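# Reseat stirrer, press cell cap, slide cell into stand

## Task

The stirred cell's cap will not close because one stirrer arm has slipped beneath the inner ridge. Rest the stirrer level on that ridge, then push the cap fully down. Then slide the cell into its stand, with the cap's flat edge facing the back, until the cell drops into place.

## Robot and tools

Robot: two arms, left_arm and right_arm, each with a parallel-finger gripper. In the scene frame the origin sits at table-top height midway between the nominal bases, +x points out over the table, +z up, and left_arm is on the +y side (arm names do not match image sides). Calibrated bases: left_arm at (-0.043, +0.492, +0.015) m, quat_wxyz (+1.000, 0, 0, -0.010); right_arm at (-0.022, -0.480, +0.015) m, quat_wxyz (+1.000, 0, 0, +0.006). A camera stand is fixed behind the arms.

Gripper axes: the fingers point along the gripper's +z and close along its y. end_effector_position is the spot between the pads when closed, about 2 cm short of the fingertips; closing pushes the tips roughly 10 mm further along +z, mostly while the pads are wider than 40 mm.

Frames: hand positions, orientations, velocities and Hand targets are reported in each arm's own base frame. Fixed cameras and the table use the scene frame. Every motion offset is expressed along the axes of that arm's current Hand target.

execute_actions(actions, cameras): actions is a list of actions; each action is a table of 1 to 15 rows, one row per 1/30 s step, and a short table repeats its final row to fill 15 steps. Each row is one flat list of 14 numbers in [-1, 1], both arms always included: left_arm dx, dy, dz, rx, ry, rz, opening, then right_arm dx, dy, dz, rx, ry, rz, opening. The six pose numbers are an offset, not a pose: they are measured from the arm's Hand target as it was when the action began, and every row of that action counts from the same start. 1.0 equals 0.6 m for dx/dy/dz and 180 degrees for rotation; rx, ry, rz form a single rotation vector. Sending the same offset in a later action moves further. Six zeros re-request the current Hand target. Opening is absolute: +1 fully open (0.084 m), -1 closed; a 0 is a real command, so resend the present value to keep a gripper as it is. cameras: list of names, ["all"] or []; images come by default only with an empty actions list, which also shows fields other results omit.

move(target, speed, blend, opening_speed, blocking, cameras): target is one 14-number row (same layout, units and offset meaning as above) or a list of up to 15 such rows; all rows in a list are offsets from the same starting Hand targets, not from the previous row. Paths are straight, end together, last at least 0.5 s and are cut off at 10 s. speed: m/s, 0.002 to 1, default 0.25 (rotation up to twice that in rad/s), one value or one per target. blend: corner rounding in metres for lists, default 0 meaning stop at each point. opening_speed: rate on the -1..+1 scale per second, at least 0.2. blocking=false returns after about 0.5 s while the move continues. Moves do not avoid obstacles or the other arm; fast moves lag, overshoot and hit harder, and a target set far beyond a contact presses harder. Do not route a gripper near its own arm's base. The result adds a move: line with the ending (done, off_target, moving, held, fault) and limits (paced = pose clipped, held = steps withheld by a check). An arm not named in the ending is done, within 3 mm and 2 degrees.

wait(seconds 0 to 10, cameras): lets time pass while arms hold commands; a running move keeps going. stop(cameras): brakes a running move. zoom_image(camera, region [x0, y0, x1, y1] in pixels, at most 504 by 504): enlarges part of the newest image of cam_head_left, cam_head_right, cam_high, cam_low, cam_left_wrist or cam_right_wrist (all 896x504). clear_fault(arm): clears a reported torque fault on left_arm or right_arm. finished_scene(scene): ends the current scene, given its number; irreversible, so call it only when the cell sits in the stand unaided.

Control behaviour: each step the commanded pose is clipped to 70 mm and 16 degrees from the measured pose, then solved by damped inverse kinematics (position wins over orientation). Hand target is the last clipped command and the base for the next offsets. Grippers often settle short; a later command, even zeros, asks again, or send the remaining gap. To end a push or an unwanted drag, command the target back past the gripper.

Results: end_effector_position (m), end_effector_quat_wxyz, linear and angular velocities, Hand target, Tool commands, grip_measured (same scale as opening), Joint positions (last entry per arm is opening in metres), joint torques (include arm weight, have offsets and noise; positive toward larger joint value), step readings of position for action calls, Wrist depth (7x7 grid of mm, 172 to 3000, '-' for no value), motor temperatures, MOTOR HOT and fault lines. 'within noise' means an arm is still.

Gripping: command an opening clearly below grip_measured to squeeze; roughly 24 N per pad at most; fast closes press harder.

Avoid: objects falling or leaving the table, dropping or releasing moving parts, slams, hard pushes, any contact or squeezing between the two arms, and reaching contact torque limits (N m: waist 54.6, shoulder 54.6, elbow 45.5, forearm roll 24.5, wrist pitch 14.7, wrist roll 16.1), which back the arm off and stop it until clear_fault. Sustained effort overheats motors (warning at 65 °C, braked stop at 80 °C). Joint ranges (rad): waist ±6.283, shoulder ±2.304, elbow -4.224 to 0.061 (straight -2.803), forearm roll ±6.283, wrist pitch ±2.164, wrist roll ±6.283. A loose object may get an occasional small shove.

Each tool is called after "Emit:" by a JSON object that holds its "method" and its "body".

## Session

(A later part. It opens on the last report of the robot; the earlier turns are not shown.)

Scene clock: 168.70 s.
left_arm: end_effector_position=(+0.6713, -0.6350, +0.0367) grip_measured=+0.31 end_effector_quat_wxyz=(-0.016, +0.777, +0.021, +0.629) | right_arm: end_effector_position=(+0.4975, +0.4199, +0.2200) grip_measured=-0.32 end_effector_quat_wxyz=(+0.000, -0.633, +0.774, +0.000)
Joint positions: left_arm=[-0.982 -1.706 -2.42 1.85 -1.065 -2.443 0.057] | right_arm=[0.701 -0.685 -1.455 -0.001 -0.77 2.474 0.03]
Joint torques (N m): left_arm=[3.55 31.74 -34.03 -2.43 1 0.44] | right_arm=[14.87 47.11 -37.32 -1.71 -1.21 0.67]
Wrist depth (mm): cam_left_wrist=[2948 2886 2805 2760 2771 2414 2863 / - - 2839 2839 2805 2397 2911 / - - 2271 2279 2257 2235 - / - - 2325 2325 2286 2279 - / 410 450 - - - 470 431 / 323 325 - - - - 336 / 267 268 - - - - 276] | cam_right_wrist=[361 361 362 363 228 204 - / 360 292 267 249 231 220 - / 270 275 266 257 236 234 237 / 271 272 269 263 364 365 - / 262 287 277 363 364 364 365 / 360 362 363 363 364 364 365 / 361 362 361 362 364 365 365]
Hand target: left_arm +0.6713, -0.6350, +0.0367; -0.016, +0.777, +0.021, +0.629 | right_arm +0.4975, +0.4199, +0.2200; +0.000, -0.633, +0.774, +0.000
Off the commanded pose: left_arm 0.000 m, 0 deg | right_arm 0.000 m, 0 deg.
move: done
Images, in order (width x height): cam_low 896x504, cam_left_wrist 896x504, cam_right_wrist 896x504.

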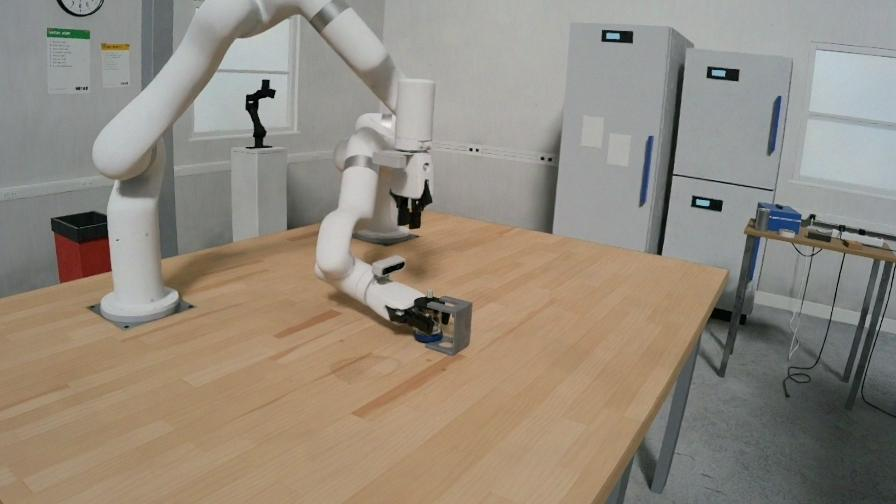

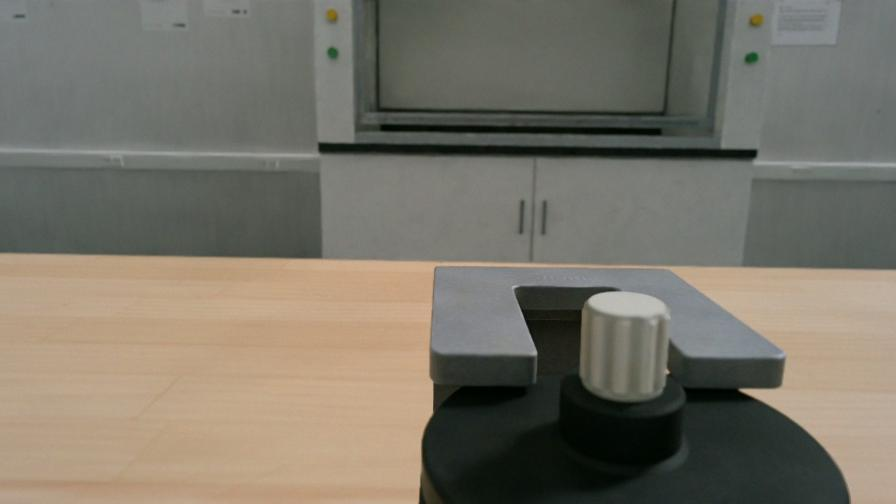

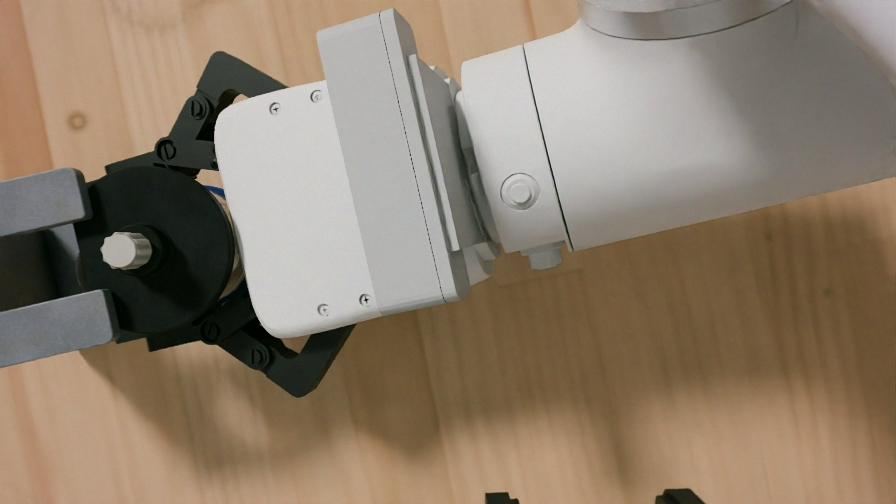

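Emit:
{"method": "move", "body": {"target": [[-0.0042,0.0,-0.0195,0,0,0,-0.6,0,0,0,0,0,0,-0.3],[0.0013,0.0063,-0.0207,0,0,0,-0.6,0,0,0,0,0,0,-0.3],[0.0145,0.0063,0.040,0,0,0,-0.6,0,0,0,0,0,0,-0.3]], "speed": 0.04, "cameras": ["cam_right_wrist","cam_left_wrist"]}}

Scene clock: 175.33 s.
left_arm: end_effector_position=(+0.6967, -0.6372, +0.0403) grip_measured=+0.31 end_effector_quat_wxyz=(-0.016, +0.777, +0.021, +0.629) | right_arm: end_effector_position=(+0.4975, +0.4199, +0.2200) grip_measured=-0.32 end_effector_quat_wxyz=(+0.000, -0.633, +0.774, +0.000)
Joint positions: left_arm=[-0.957 -1.841 -2.69 1.793 -1.013 -2.296 0.057] | right_arm=[0.701 -0.685 -1.455 -0.001 -0.77 2.474 0.03]
Joint torques (N m): left_arm=[-1.48 34 -37.27 -1.96 1.01 0.67] | right_arm=[14.74 46.91 -37.05 -1.8 -1.23 0.61]
Wrist depth (mm): cam_left_wrist=[2911 2923 2793 2727 2727 2422 2816 / - 2923 2911 2793 2782 2364 2960 / - - 2264 2213 2206 2206 - / - - 2325 2249 2257 2264 - / 419 463 - 180 180 481 444 / 331 332 - - - 343 345 / 273 274 - - - - 282] | cam_right_wrist=[361 361 362 362 198 - - / 361 273 258 231 217 - - / 268 269 259 233 229 229 - / 267 269 259 255 364 - - / 268 275 270 363 363 364 - / 360 361 362 362 364 364 - / 360 361 362 363 364 365 -]
Hand target: left_arm +0.6967, -0.6374, +0.0402; -0.016, +0.777, +0.021, +0.629 | right_arm +0.4975, +0.4199, +0.2200; +0.000, -0.633, +0.774, +0.000
Off the commanded pose: left_arm 0.000 m, 0 deg | right_arm 0.000 m, 0 deg.
move: done
Images, in order (width x height): cam_left_wrist 896x504, cam_right_wrist 896x504.

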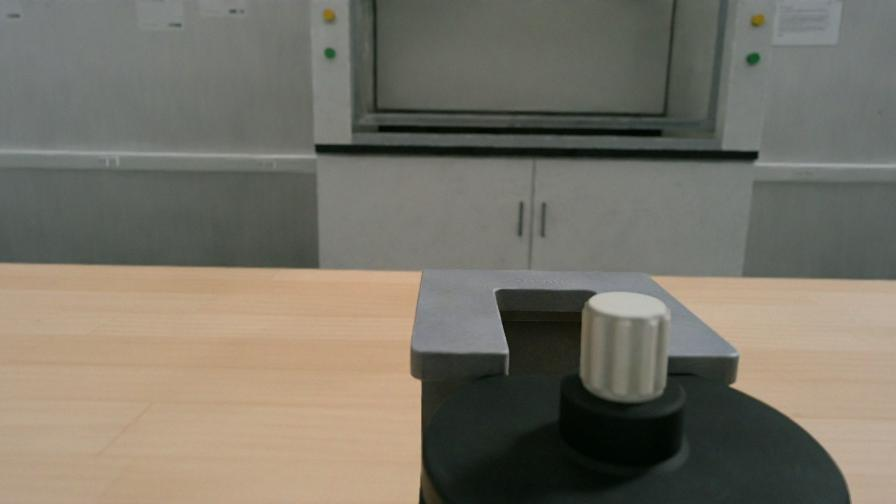

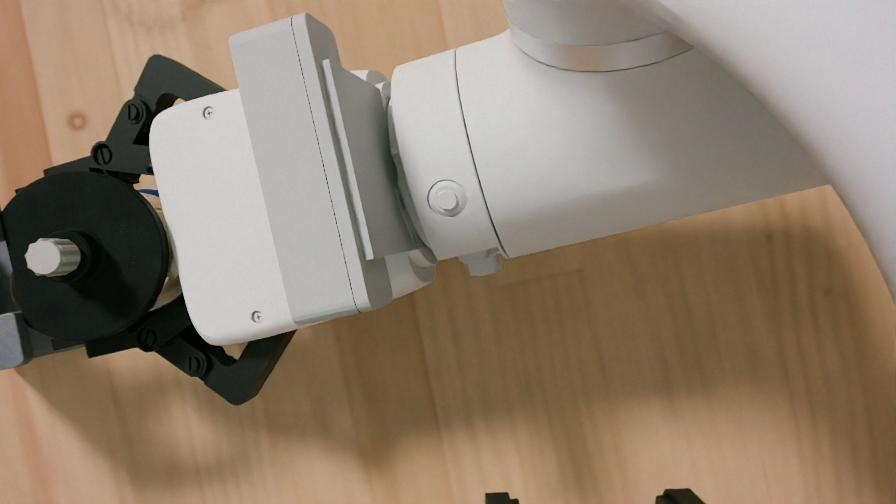

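Emit:
{"method": "move", "body": {"target": [-0.0306,0,-0.1298,0,0,0,-0.6,0,0,0,0,0,0,-0.3], "speed": 0.1}}

Emit:
{"method": "move", "body": {"target": [0,0,0,0,0,0,-0.6,0.0683,-0.4077,0.0333,0,0,0.4289,1], "speed": 0.2, "cameras": ["cam_right_wrist","cam_left_wrist"]}}

Scene clock: 177.77 s.
left_arm: end_effector_position=(+0.6169, -0.6417, +0.0385) grip_measured=+0.31 end_effector_quat_wxyz=(-0.016, +0.777, +0.021, +0.629) | right_arm: end_effector_position=(+0.4975, +0.4199, +0.2200) grip_measured=-0.32 end_effector_quat_wxyz=(+0.000, -0.633, +0.774, +0.000)
Joint positions: left_arm=[-1.047 -1.595 -2.201 1.846 -1.133 -2.548 0.057] | right_arm=[0.701 -0.685 -1.455 -0.001 -0.77 2.474 0.03]
Joint torques (N m): left_arm=[-5.63 54.71 -18.55 4.58 -5.89 -0.9] | right_arm=[14.35 47 -36.76 -1.45 -1.27 0.69]
Wrist depth (mm): cam_left_wrist=[- 2923 2839 2760 2851 2397 2960 / - - 2886 2923 2816 2381 2935 / - - 2333 2309 2302 2279 - / 637 643 647 257 257 2325 - / 414 457 462 286 470 471 435 / 327 328 - 290 - 362 340 / 269 271 - - - - 278] | cam_right_wrist=[361 361 361 363 260 234 219 / 360 361 278 268 257 234 229 / 360 360 271 268 260 249 365 / 352 361 272 273 364 365 366 / 353 361 362 298 364 365 366 / 360 361 362 363 364 365 365 / 361 361 362 363 363 366 365]
Hand target: left_arm +0.6168, -0.6417, +0.0385; -0.016, +0.777, +0.021, +0.629 | right_arm +0.4975, +0.4199, +0.2200; +0.000, -0.633, +0.774, +0.000
Off the commanded pose: left_arm 0.000 m, 0 deg | right_arm 0.000 m, 0 deg.
move: done

Scene clock: 181.73 s.
left_arm: end_effector_position=(+0.6168, -0.6417, +0.0385) grip_measured=+0.31 end_effector_quat_wxyz=(-0.016, +0.777, +0.021, +0.629) | right_arm: end_effector_position=(+0.7291, +0.3310, +0.2002) grip_measured=+1.00 end_effector_quat_wxyz=(+0.000, -0.011, +1.000, +0.000)
Joint positions: left_arm=[-1.047 -1.595 -2.201 1.846 -1.133 -2.548 0.057] | right_arm=[0.426 -1.149 -2.206 -0.001 -1.056 3.546 0.084]
Joint torques (N m): left_arm=[-6.31 53.44 -20.23 4.36 -5.11 -1.19] | right_arm=[-14.46 61.9 -38.43 -2.03 -1.31 0.71]
Wrist depth (mm): cam_left_wrist=[- - 2828 2839 2839 2422 2911 / - - 2886 2851 2863 2389 2999 / - - 2286 2333 2317 2279 - / 638 645 648 257 257 2325 - / 414 455 462 286 471 472 437 / 326 329 - 289 - 361 340 / 270 271 - - - - 278] | cam_right_wrist=[341 342 342 250 272 343 344 / 341 341 342 321 343 343 343 / 342 342 342 342 342 343 343 / 341 342 342 342 343 344 343 / 342 342 342 334 343 343 344 / 341 342 342 334 244 344 343 / 341 341 342 244 244 343 343]
Hand target: left_arm +0.6168, -0.6417, +0.0385; -0.016, +0.777, +0.021, +0.629 | right_arm +0.7291, +0.3310, +0.2002; +0.000, -0.011, +1.000, +0.000
Off the commanded pose: left_arm 0.000 m, 0 deg | right_arm 0.000 m, 0 deg.
move: done
Images, in order (width x height): cam_left_wrist 896x504, cam_right_wrist 896x504.

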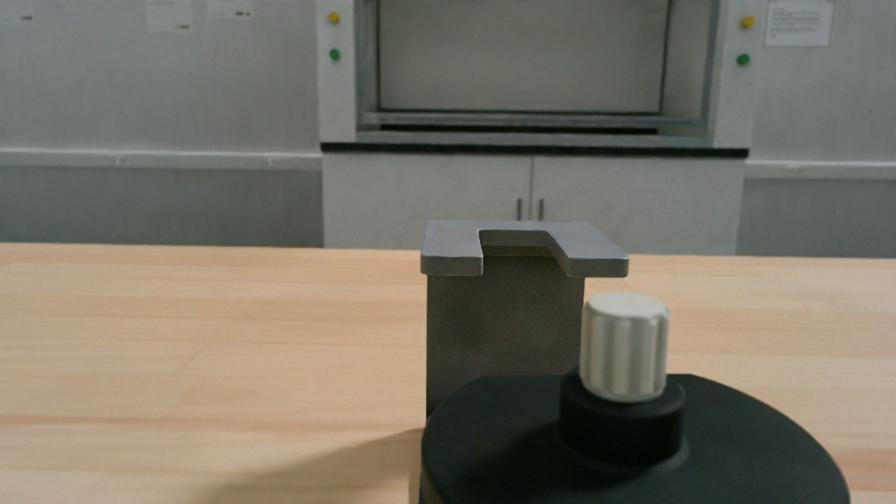

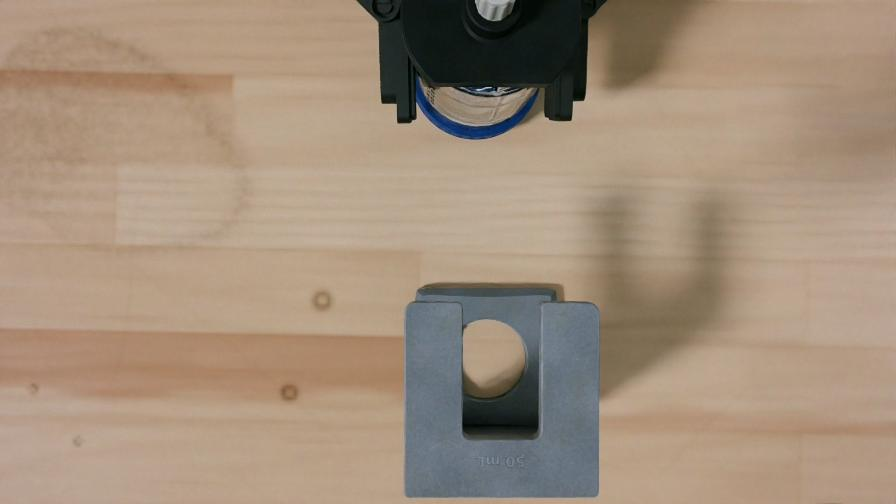

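Emit:
{"method": "move", "body": {"target": [[0,0,0,0,0,0,-0.6,-0.0083,-0.014,0.14,0,0,0,1],[0,0,0,0,0,0,-0.6,-0.0083,-0.014,0.1817,0,0,0,1],[0,0,0,0,0,0,-0.6,-0.0083,-0.014,0.1817,0,0,0,0.3]], "speed": 0.1, "opening_speed": 0.8, "cameras": ["cam_right_wrist","cam_left_wrist","cam_low"]}}

Emit:
{"method": "zoom_image", "body": {"camera": "cam_low", "region": [380, 230, 510, 370]}}

Scene clock: 185.83 s.
left_arm: end_effector_position=(+0.6168, -0.6417, +0.0385) grip_measured=+0.31 end_effector_quat_wxyz=(-0.016, +0.777, +0.021, +0.629) | right_arm: end_effector_position=(+0.7343, +0.3227, +0.0912) grip_measured=+0.62 end_effector_quat_wxyz=(+0.000, -0.011, +1.000, +0.000)
Joint positions: left_arm=[-1.047 -1.595 -2.201 1.846 -1.133 -2.548 0.057] | right_arm=[0.414 -1.276 -2.189 -0.001 -0.913 3.534 0.07]
Joint torques (N m): left_arm=[-6.07 55.59 -18.9 4.62 -4.13 -1.06] | right_arm=[-13.79 63.24 -31.15 -1.43 1.13 -0.55]
Wrist depth (mm): cam_left_wrist=[- 2960 241 226 227 2199 2911 / - - 2235 2839 2851 2249 2986 / - - - 2249 2279 2309 - / 641 645 - 250 254 2333 - / 415 454 508 285 519 472 436 / 328 329 - 289 - 362 340 / 270 271 - - - - 279] | cam_right_wrist=[232 232 233 212 212 234 233 / 232 233 233 233 233 233 234 / 233 233 233 233 233 234 234 / 232 233 233 233 233 234 234 / 232 233 233 227 227 233 234 / 232 233 - - - - 234 / 232 233 - - - - 234]
Hand target: left_arm +0.6168, -0.6417, +0.0385; -0.016, +0.777, +0.021, +0.629 | right_arm +0.7343, +0.3227, +0.0912; +0.000, -0.011, +1.000, +0.000
Off the commanded pose: left_arm 0.000 m, 0 deg | right_arm 0.000 m, 0 deg.
move: done
Images, in order (width x height): cam_low 896x504, cam_left_wrist 896x504, cam_right_wrist 896x504.

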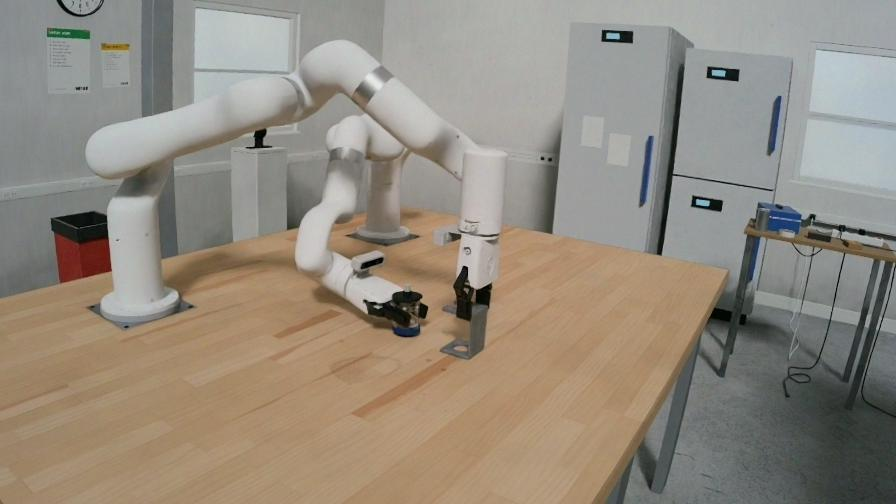

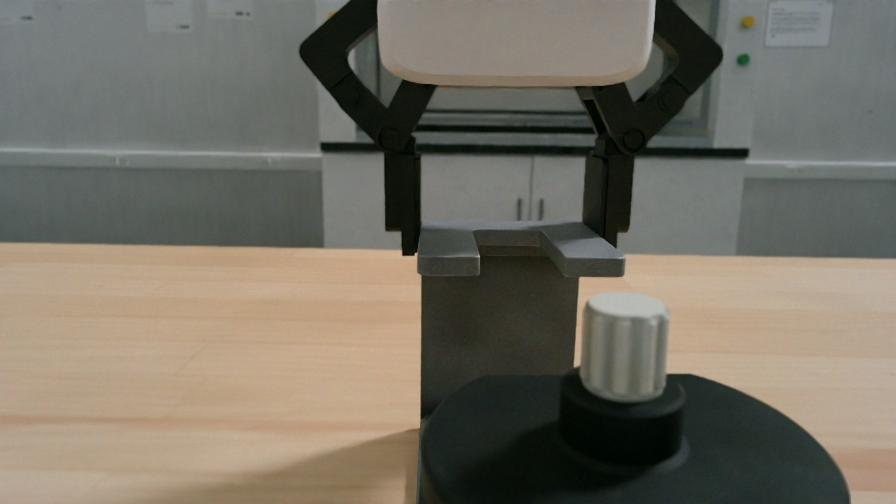

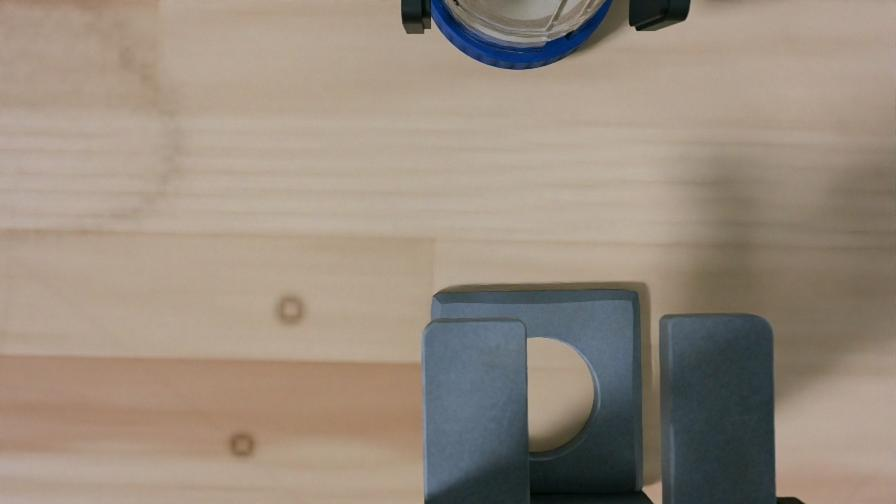

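Scaled by 3.600.

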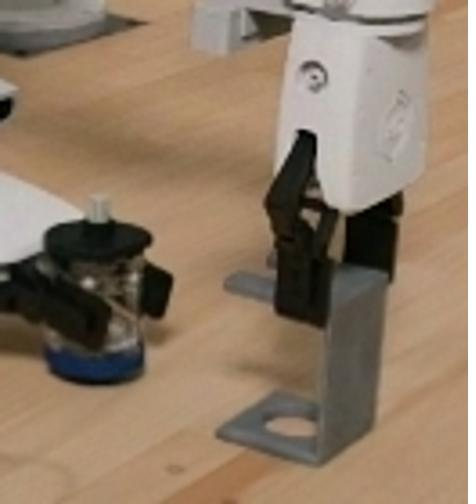

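Emit:
{"method": "move", "body": {"target": [[-0.0047,-0.003,0.001,0,0,0,-0.6,0,0,0,0,0,0,0.3],[-0.0047,-0.003,0.001,0,0,0,-0.6,0.14,0,0,0,0,0,0.3]], "speed": 0.05, "cameras": ["cam_right_wrist","cam_left_wrist","cam_low"]}}

Emit:
{"method": "zoom_image", "body": {"camera": "cam_low", "region": [370, 270, 460, 360]}}

Scene clock: 190.47 s.
left_arm: end_effector_position=(+0.6167, -0.6399, +0.0356) grip_measured=+0.31 end_effector_quat_wxyz=(-0.016, +0.777, +0.021, +0.629) | right_arm: end_effector_position=(+0.6504, +0.3207, +0.0911) grip_measured=+0.62 end_effector_quat_wxyz=(+0.000, -0.011, +1.000, +0.000)
Joint positions: left_arm=[-1.046 -1.597 -2.197 1.85 -1.134 -2.554 0.057] | right_arm=[0.458 -1.034 -1.737 -0.001 -0.703 3.578 0.07]
Joint torques (N m): left_arm=[4.94 33.28 -19.98 4.51 -6.06 -1.06] | right_arm=[15.17 83.81 -20.78 -2.24 1.18 0.76]
Wrist depth (mm): cam_left_wrist=[- - - - - - 2886 / - - - 2816 2911 2199 2999 / - - - 2286 2294 2286 - / 629 630 2372 645 657 585 - / 407 446 - - 195 462 428 / 320 322 - - - 356 333 / 265 266 - - - - 273] | cam_right_wrist=[233 233 - - - - 234 / 233 233 - - - - 234 / 233 233 - - - 234 234 / 233 233 233 - - 234 234 / 232 233 233 - - 234 234 / 233 233 - - - - 234 / 232 233 - - - - 234]
Hand target: left_arm +0.6167, -0.6399, +0.0356; -0.016, +0.777, +0.021, +0.629 | right_arm +0.6503, +0.3207, +0.0911; +0.000, -0.011, +1.000, +0.000
Off the commanded pose: left_arm 0.000 m, 0 deg | right_arm 0.000 m, 0 deg.
move: done
Images, in order (width x height): cam_low 896x504, cam_left_wrist 896x504, cam_right_wrist 896x504.

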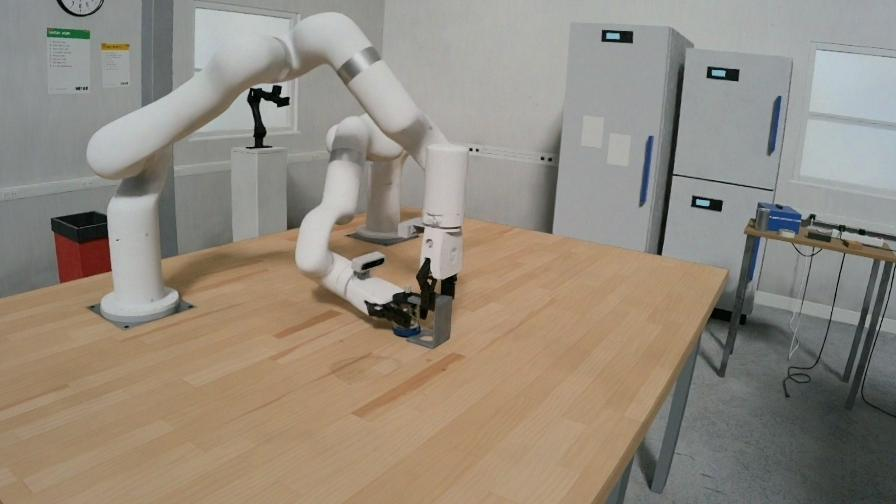

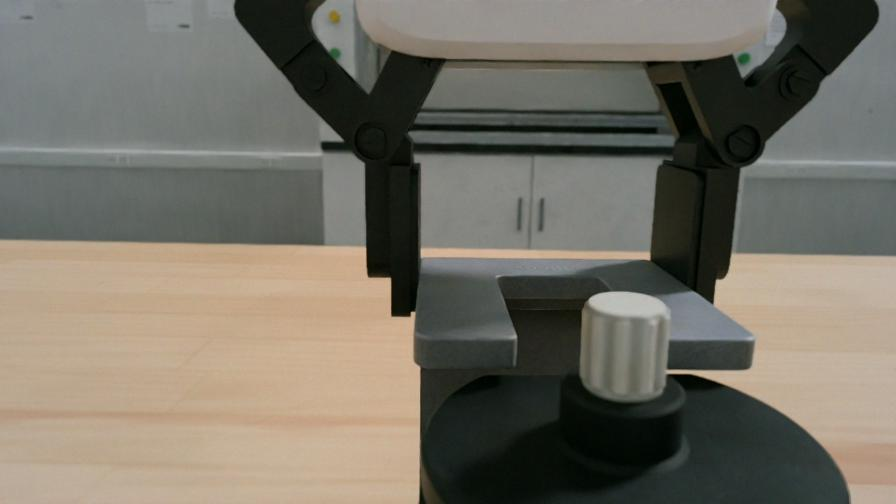

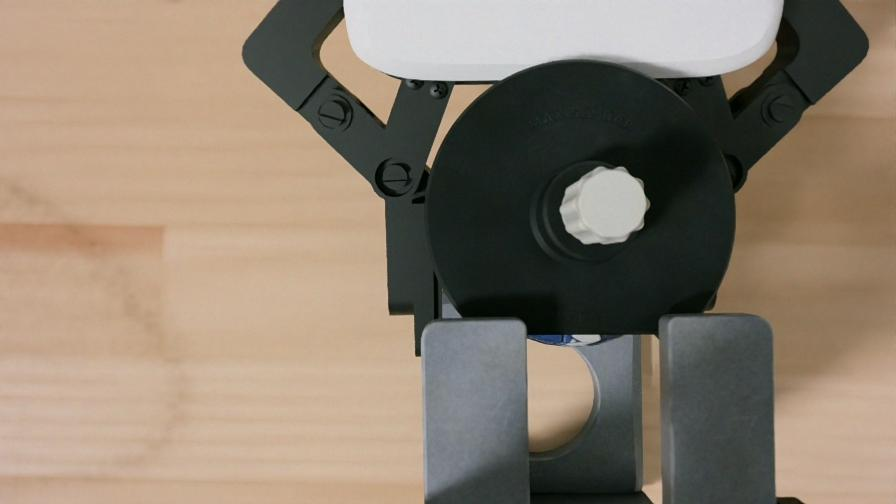

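Scaled by 5.600.

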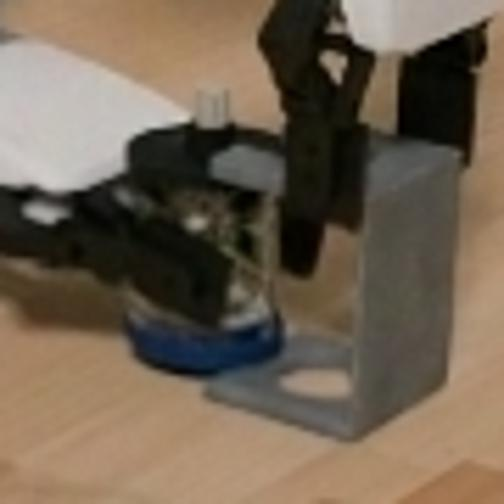

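Emit:
{"method": "move", "body": {"target": [0,0,0,0,0,0,-0.6,0.04,0,0,0,0,0,0.3], "speed": 0.03, "cameras": ["cam_right_wrist","cam_left_wrist"]}}

Scene clock: 192.17 s.
left_arm: end_effector_position=(+0.6168, -0.6399, +0.0357) grip_measured=+0.30 end_effector_quat_wxyz=(-0.016, +0.777, +0.021, +0.629) | right_arm: end_effector_position=(+0.6264, +0.3202, +0.0911) grip_measured=+0.62 end_effector_quat_wxyz=(+0.000, -0.011, +1.000, +0.000)
Joint positions: left_arm=[-1.046 -1.597 -2.197 1.85 -1.134 -2.554 0.057] | right_arm=[0.473 -0.981 -1.639 -0.001 -0.658 3.593 0.07]
Joint torques (N m): left_arm=[5.21 34.12 -16.73 -1.02 4.78 -0.87] | right_arm=[23.81 40.75 10.82 -0.07 -1.53 0.75]
Wrist depth (mm): cam_left_wrist=[- - - - - - 2863 / - - 2851 2886 2839 - 2986 / - - 2333 2309 2317 - - / 632 - - - 2325 2309 - / 409 452 - - - 468 431 / 323 324 - - - - 336 / 266 267 - - - - 275] | cam_right_wrist=[233 233 - - - - 235 / 233 233 - - - - 235 / 233 233 - - - - 235 / 233 234 - - - - 235 / 233 233 - - - 235 235 / 233 234 - - - - 235 / 233 234 - - - - 235]
Hand target: left_arm +0.6167, -0.6399, +0.0356; -0.016, +0.777, +0.021, +0.629 | right_arm +0.6263, +0.3202, +0.0911; +0.000, -0.011, +1.000, +0.000
Off the commanded pose: left_arm 0.000 m, 0 deg | right_arm 0.000 m, 0 deg.
move: done
Images, in order (width x height): cam_left_wrist 896x504, cam_right_wrist 896x504.

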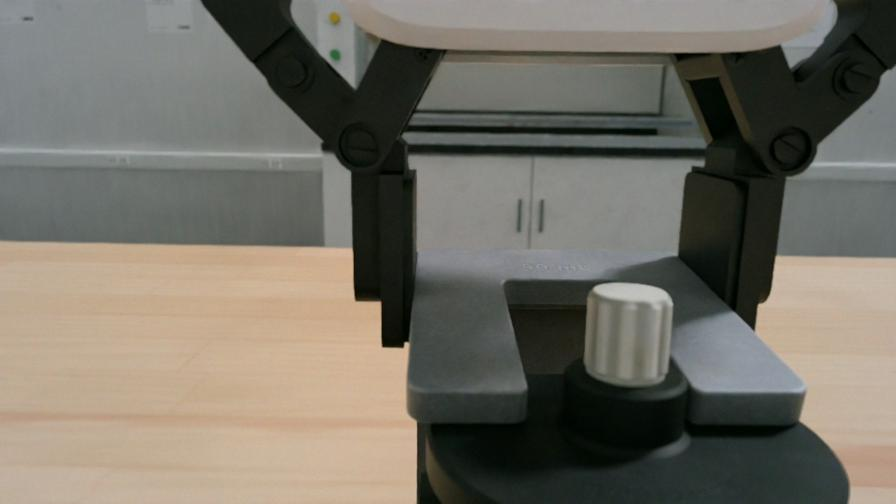

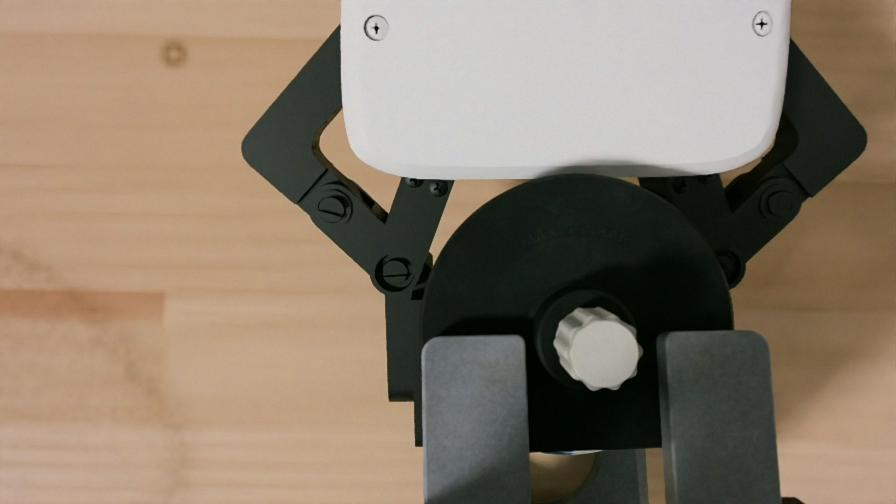

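Emit:
{"method": "move", "body": {"target": [[0,0,0,0,0,0,-0.6,-0.013,0,0,0,0,0,0.3],[0.0033,0,-0.0007,0,0,0,-0.6,-0.013,0,0,0,0,0,0.3],[0.0033,0,-0.0007,0,0,0,-0.6,0.012,0,0,0,0,0,0.3]], "speed": 0.03, "cameras": ["cam_right_wrist","cam_left_wrist","cam_low"]}}

Emit:
{"method": "zoom_image", "body": {"camera": "cam_low", "region": [370, 270, 460, 360]}}

Scene clock: 194.80 s.
left_arm: end_effector_position=(+0.6167, -0.6399, +0.0375) grip_measured=+0.30 end_effector_quat_wxyz=(-0.016, +0.777, +0.021, +0.629) | right_arm: end_effector_position=(+0.6192, +0.3200, +0.0911) grip_measured=+0.62 end_effector_quat_wxyz=(+0.000, -0.011, +1.000, +0.000)
Joint positions: left_arm=[-1.046 -1.592 -2.191 1.85 -1.134 -2.555 0.057] | right_arm=[0.477 -0.966 -1.612 -0.001 -0.645 3.597 0.07]
Joint torques (N m): left_arm=[10.55 61.11 -45.71 6.15 -9.11 -0.8] | right_arm=[30.98 43.72 11.64 3.74 -2.1 0.84]
Wrist depth (mm): cam_left_wrist=[- - - - - - - / - - 2805 2863 2899 - - / - - 2340 2356 2302 - - / 627 - - - 2333 - - / 409 - - - - - 430 / 323 - - - - - 335 / 267 268 - - - - 275] | cam_right_wrist=[233 233 - - - - 235 / 233 233 - - - - 235 / 233 234 - - - - 235 / 233 233 - - - - 235 / 233 234 - - - 235 235 / 233 234 - - - - 235 / 233 234 - - - - 235]
Hand target: left_arm +0.6167, -0.6399, +0.0377; -0.016, +0.777, +0.021, +0.629 | right_arm +0.6191, +0.3200, +0.0911; +0.000, -0.011, +1.000, +0.000
Off the commanded pose: left_arm 0.000 m, 0 deg | right_arm 0.000 m, 0 deg.
move: done
Images, in order (width x height): cam_low 896x504, cam_left_wrist 896x504, cam_right_wrist 896x504.

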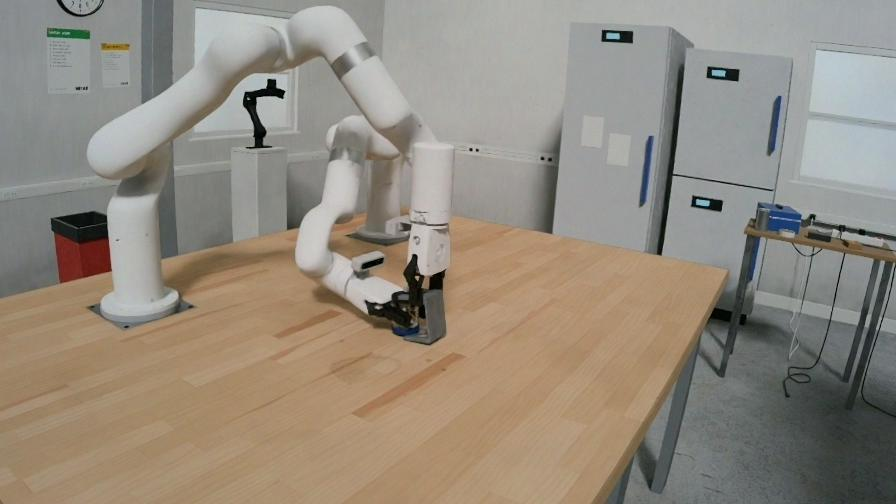

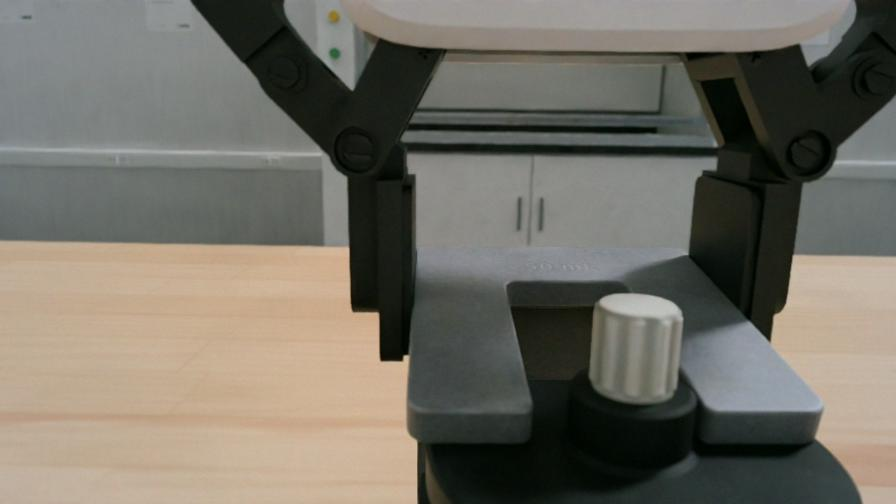

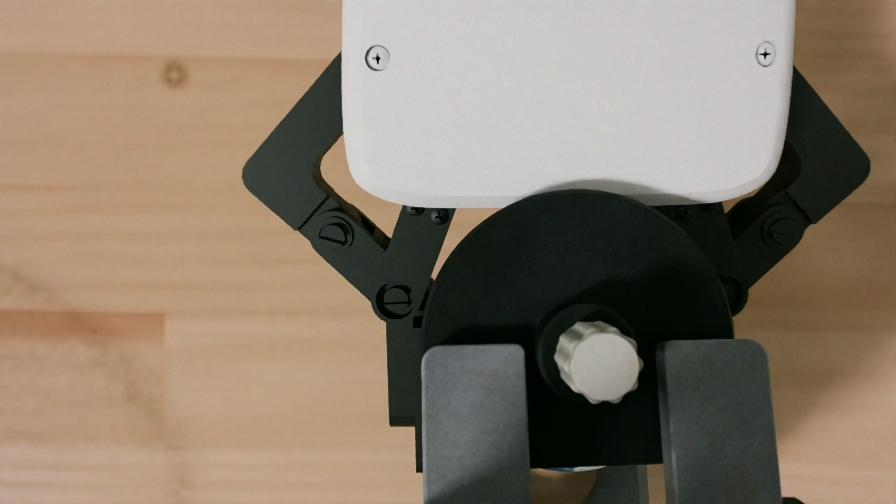

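Scaled by 5.600.

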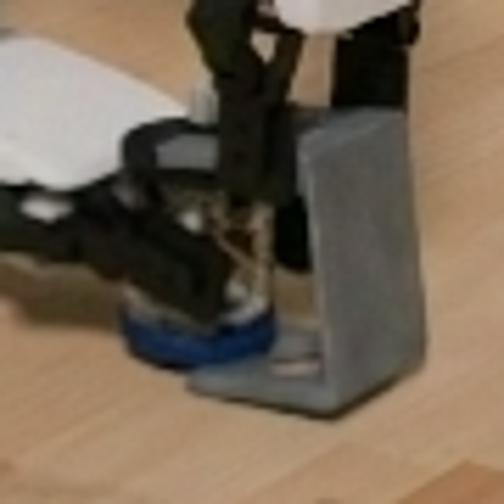

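Emit:
{"method": "move", "body": {"target": [[0,0,0,0,0,0,-0.6,-0.04,0,0,0,0,0,0.3],[0,0,0,0,0,0,-0.6,-0.04,0,0,0,0,0,0.8]], "speed": 0.03, "opening_speed": 0.3, "cameras": ["cam_right_wrist","cam_left_wrist","cam_low"]}}

Emit:
{"method": "zoom_image", "body": {"camera": "cam_low", "region": [370, 270, 460, 360]}}

Scene clock: 198.63 s.
left_arm: end_effector_position=(+0.6167, -0.6399, +0.0377) grip_measured=+0.30 end_effector_quat_wxyz=(-0.016, +0.777, +0.021, +0.629) | right_arm: end_effector_position=(+0.6431, +0.3206, +0.0911) grip_measured=+0.80 end_effector_quat_wxyz=(+0.000, -0.011, +1.000, +0.000)
Joint positions: left_arm=[-1.046 -1.592 -2.191 1.85 -1.134 -2.555 0.057] | right_arm=[0.463 -1.018 -1.707 -0.001 -0.689 3.582 0.077]
Joint torques (N m): left_arm=[-4.53 33.44 -20.97 -0.57 -0.01 0.17] | right_arm=[-11.83 59.83 -35.04 4.28 -1.04 -0.66]
Wrist depth (mm): cam_left_wrist=[- - - - - - 2923 / - - 2805 2886 2863 - 2973 / - - 2333 2317 2317 2333 - / 631 - 2302 659 2372 595 - / 411 415 - - 204 432 434 / 325 327 - - - 360 338 / 268 269 - - - - 277] | cam_right_wrist=[233 233 - - - - 234 / 232 233 - - - - 234 / 233 233 - - - - 234 / 232 233 - - - 234 234 / 233 233 233 - - 234 235 / 233 233 233 - 226 234 234 / 233 233 - - - - 234]
Hand target: left_arm +0.6167, -0.6399, +0.0377; -0.016, +0.777, +0.021, +0.629 | right_arm +0.6431, +0.3206, +0.0911; +0.000, -0.011, +1.000, +0.000
Off the commanded pose: left_arm 0.000 m, 0 deg | right_arm 0.000 m, 0 deg.
move: done
Images, in order (width x height): cam_low 896x504, cam_left_wrist 896x504, cam_right_wrist 896x504.

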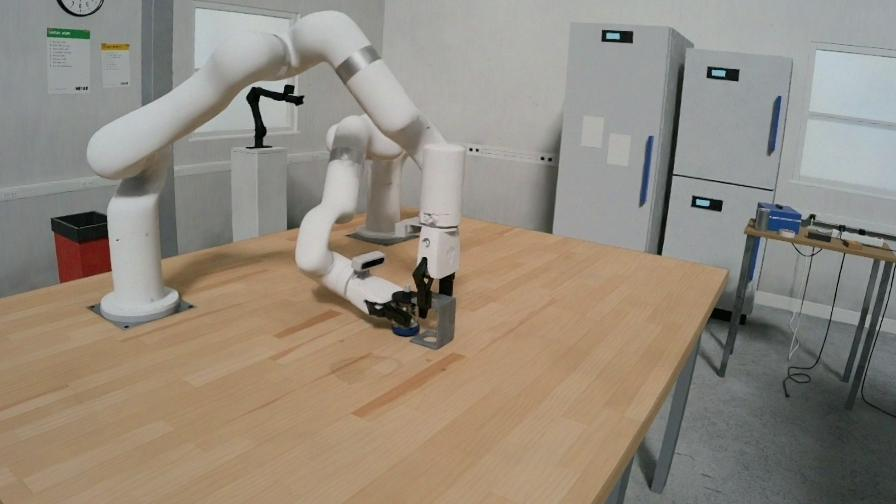

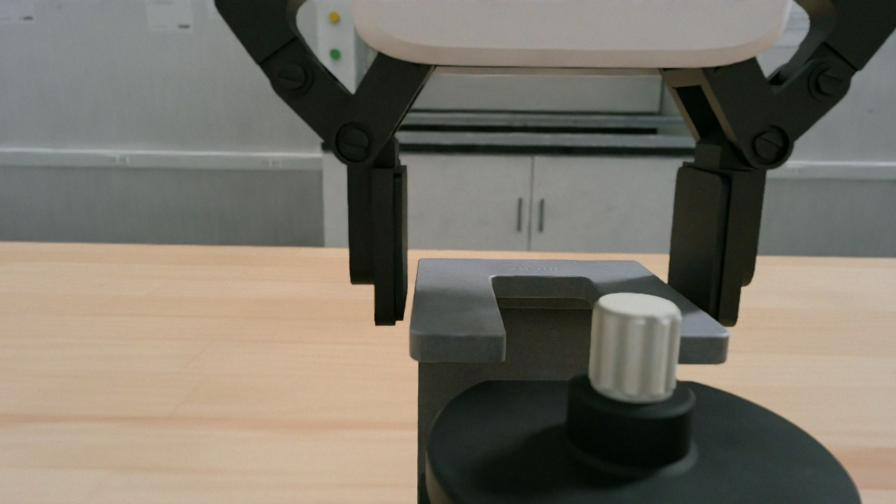

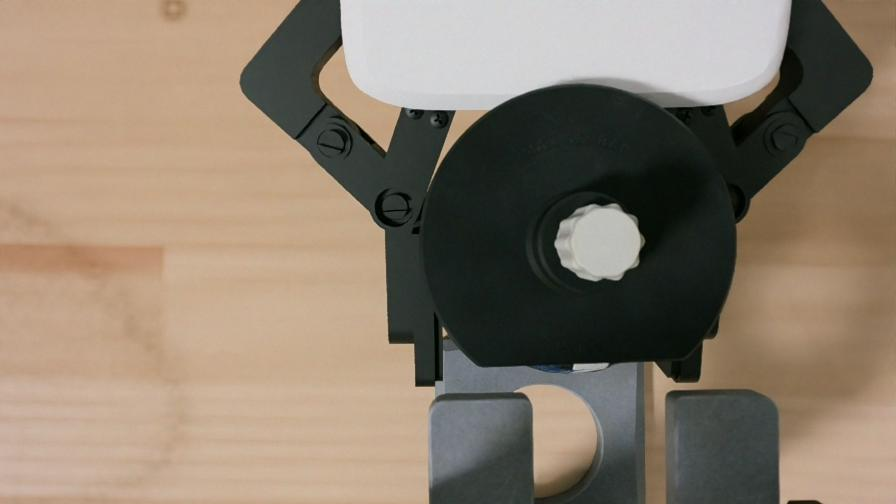

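Scaled by 5.600.

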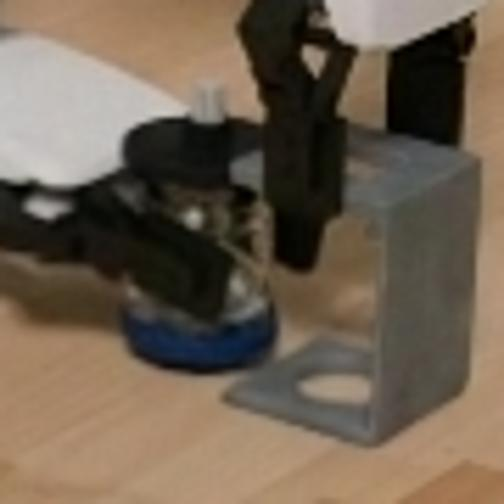

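Emit:
{"method": "zoom_image", "body": {"camera": "cam_low", "region": [388, 282, 428, 342]}}

Scaled by 8.400.

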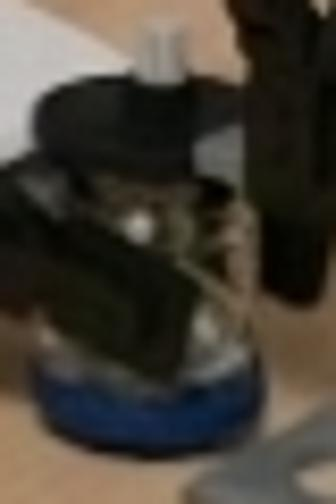

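Emit:
{"method": "move", "body": {"target": [[0,0,0,0,0,0,-0.6,0,0,-0.2,0,0,0,1],[-0.0208,0,-0.0978,0,0,0,-0.6,0,0,-0.2,0,0,0,1],[-0.0323,0,-0.0953,0,0,0,-0.6,0,0,-0.2,0,0,0,1]], "speed": 0.08, "cameras": ["cam_right_wrist"]}}

Emit:
{"method": "move", "body": {"target": [0,0,0,0,0,0,0.95,0,0,0,0,0,0,1], "opening_speed": 0.4}}

Emit:
{"method": "move", "body": {"target": [-0.05,0,-0.22,0,0,0,0.95,0,0,0,0,0,0,1], "speed": 0.1, "cameras": ["cam_left_wrist","cam_right_wrist"]}}

Emit:
{"method": "zoom_image", "body": {"camera": "cam_left_wrist", "region": [420, 200, 720, 504]}}

Scene clock: 203.70 s.
left_arm: end_effector_position=(+0.5569, -0.6431, +0.0307) grip_measured=+0.30 end_effector_quat_wxyz=(-0.016, +0.777, +0.021, +0.629) | right_arm: end_effector_position=(+0.6431, +0.3206, +0.2111) grip_measured=+1.00 end_effector_quat_wxyz=(+0.000, -0.011, +1.000, +0.000)
Joint positions: left_arm=[-1.119 -1.53 -2.041 1.82 -1.194 -2.637 0.057] | right_arm=[0.463 -0.865 -1.731 -0.001 -0.866 3.582 0.084]
Joint torques (N m): left_arm=[-4.7 31.05 -32.07 4.45 -6.2 -0.34] | right_arm=[13.24 79.84 -38.3 4.42 -1.25 -0.71]
Wrist depth (mm): cam_left_wrist=[- - 2805 2911 2839 2422 2986 / - - 2381 2960 2911 2614 - / - - 2422 2356 2340 2364 - / 603 608 541 261 263 644 657 / 392 395 480 268 271 446 413 / 309 311 - - - 343 321 / 255 256 - - - - 263] | cam_right_wrist=[352 353 353 277 270 354 356 / 353 353 354 270 270 355 354 / 353 353 354 354 354 354 355 / 353 353 354 354 354 355 355 / 353 353 353 353 353 355 355 / 353 353 354 256 256 354 354 / 353 353 353 255 256 355 355]
Hand target: left_arm +0.5569, -0.6431, +0.0306; -0.016, +0.777, +0.021, +0.629 | right_arm +0.6431, +0.3206, +0.2111; +0.000, -0.011, +1.000, +0.000
Off the commanded pose: left_arm 0.000 m, 0 deg | right_arm 0.000 m, 0 deg.
move: done
Images, in order (width x height): cam_right_wrist 896x504.

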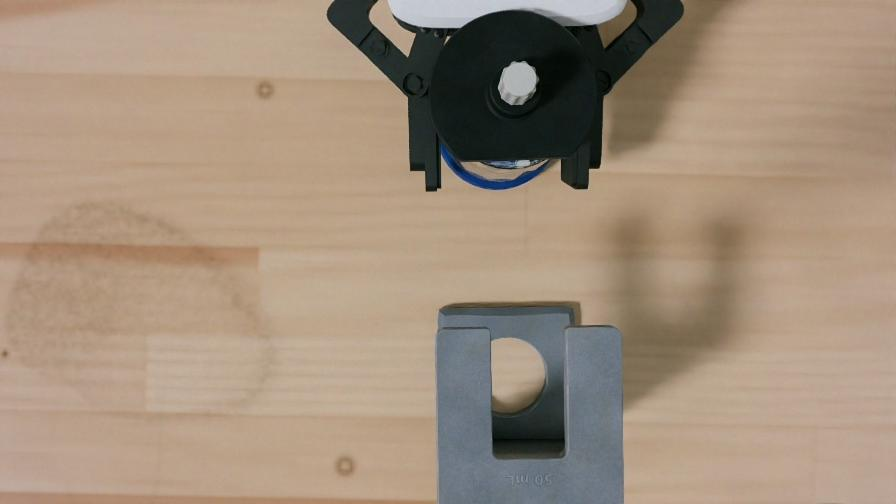

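Scene clock: 207.83 s.
left_arm: end_effector_position=(+0.5569, -0.6431, +0.0307) grip_measured=+0.95 end_effector_quat_wxyz=(-0.016, +0.777, +0.021, +0.629) | right_arm: end_effector_position=(+0.6431, +0.3206, +0.2111) grip_measured=+1.00 end_effector_quat_wxyz=(+0.000, -0.011, +1.000, +0.000)
Joint positions: left_arm=[-1.119 -1.53 -2.041 1.82 -1.194 -2.637 0.082] | right_arm=[0.463 -0.865 -1.731 -0.001 -0.866 3.582 0.084]
Joint torques (N m): left_arm=[0.35 33.42 -17.34 1 0.01 0.44] | right_arm=[12.65 79.77 -38.25 4.14 -1.25 -0.66]
Wrist depth (mm): cam_left_wrist=[- - 2839 2886 2816 2439 2935 / - - 2851 2911 2935 2675 - / - - 2422 2397 2340 2333 - / 603 611 543 261 263 644 659 / 392 395 482 269 271 446 411 / 309 312 - - - 343 321 / 255 257 - - - - 264] | cam_right_wrist=[353 353 353 277 271 354 355 / 352 353 353 271 271 354 354 / 353 353 353 354 354 355 355 / 353 353 353 353 355 354 355 / 353 353 353 353 354 354 355 / 353 353 354 256 256 355 355 / 353 353 354 255 256 355 355]
Hand target: left_arm +0.5569, -0.6431, +0.0306; -0.016, +0.777, +0.021, +0.629 | right_arm +0.6431, +0.3206, +0.2111; +0.000, -0.011, +1.000, +0.000
Off the commanded pose: left_arm 0.000 m, 0 deg | right_arm 0.000 m, 0 deg.
move: done

Scene clock: 209.60 s.
left_arm: end_effector_position=(+0.4218, -0.6502, +0.0288) grip_measured=+0.95 end_effector_quat_wxyz=(-0.016, +0.777, +0.021, +0.629) | right_arm: end_effector_position=(+0.6431, +0.3206, +0.2111) grip_measured=+1.00 end_effector_quat_wxyz=(+0.000, -0.011, +1.000, +0.000)
Joint positions: left_arm=[-1.301 -1.436 -1.828 1.69 -1.294 -2.745 0.082] | right_arm=[0.463 -0.865 -1.731 -0.001 -0.866 3.582 0.084]
Joint torques (N m): left_arm=[-5.22 50.39 -14.5 -3.41 -5.61 -0.99] | right_arm=[13.55 78.65 -37.9 4.23 -1.33 -0.67]
Wrist depth (mm): cam_left_wrist=[- - 2805 - 2948 2696 - / - - - - - 2664 - / - - 2492 2501 2465 2501 - / 597 605 610 241 245 631 641 / 386 391 394 348 366 440 407 / 305 307 309 289 292 315 316 / 252 253 255 234 231 259 260] | cam_right_wrist=[353 353 354 353 354 354 355 / 352 354 353 272 271 355 355 / 352 354 354 353 355 355 355 / 353 352 354 353 354 355 355 / 353 353 354 354 354 355 355 / 353 354 353 256 256 355 355 / 353 353 353 255 255 355 355]
Hand target: left_arm +0.4217, -0.6503, +0.0288; -0.016, +0.777, +0.021, +0.629 | right_arm +0.6431, +0.3206, +0.2111; +0.000, -0.011, +1.000, +0.000
Off the commanded pose: left_arm 0.000 m, 0 deg | right_arm 0.000 m, 0 deg.
move: done
Images, in order (width x height): cam_left_wrist 896x504, cam_right_wrist 896x504.

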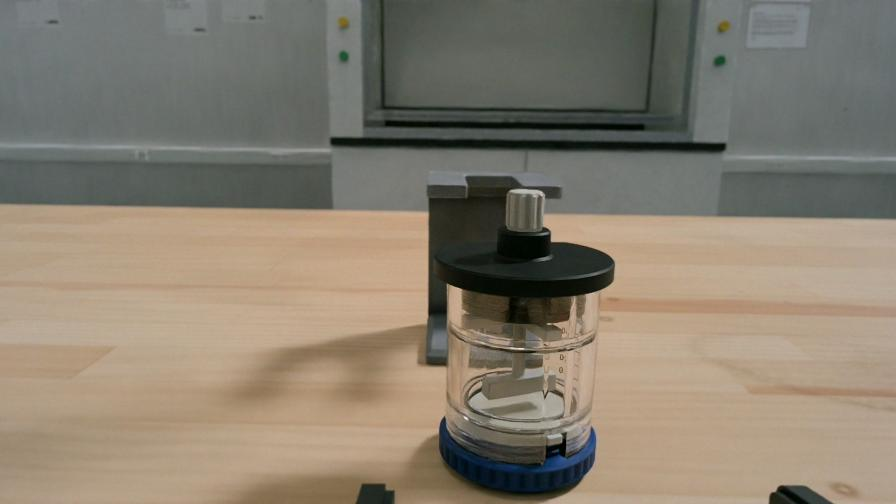

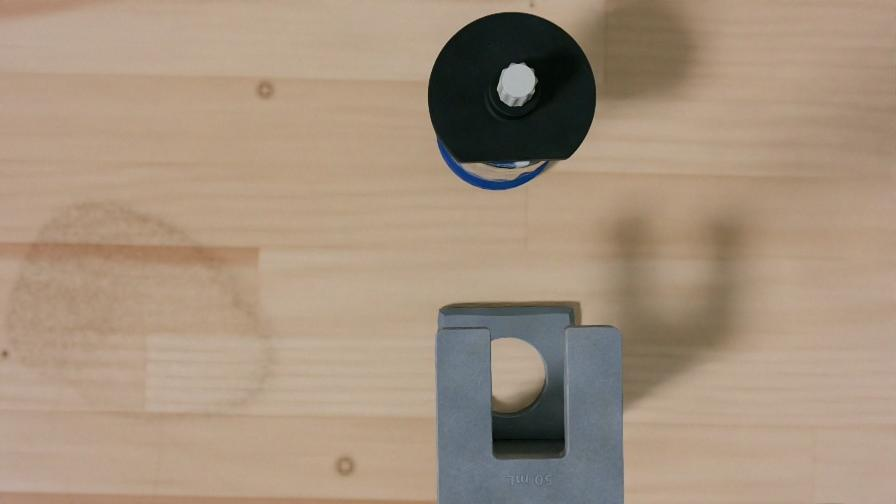

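Scaled by 1.658.

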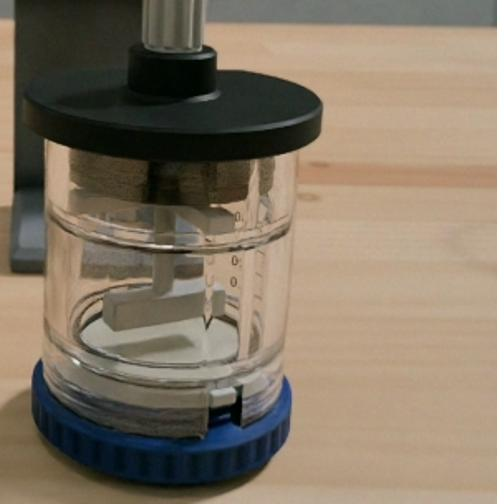

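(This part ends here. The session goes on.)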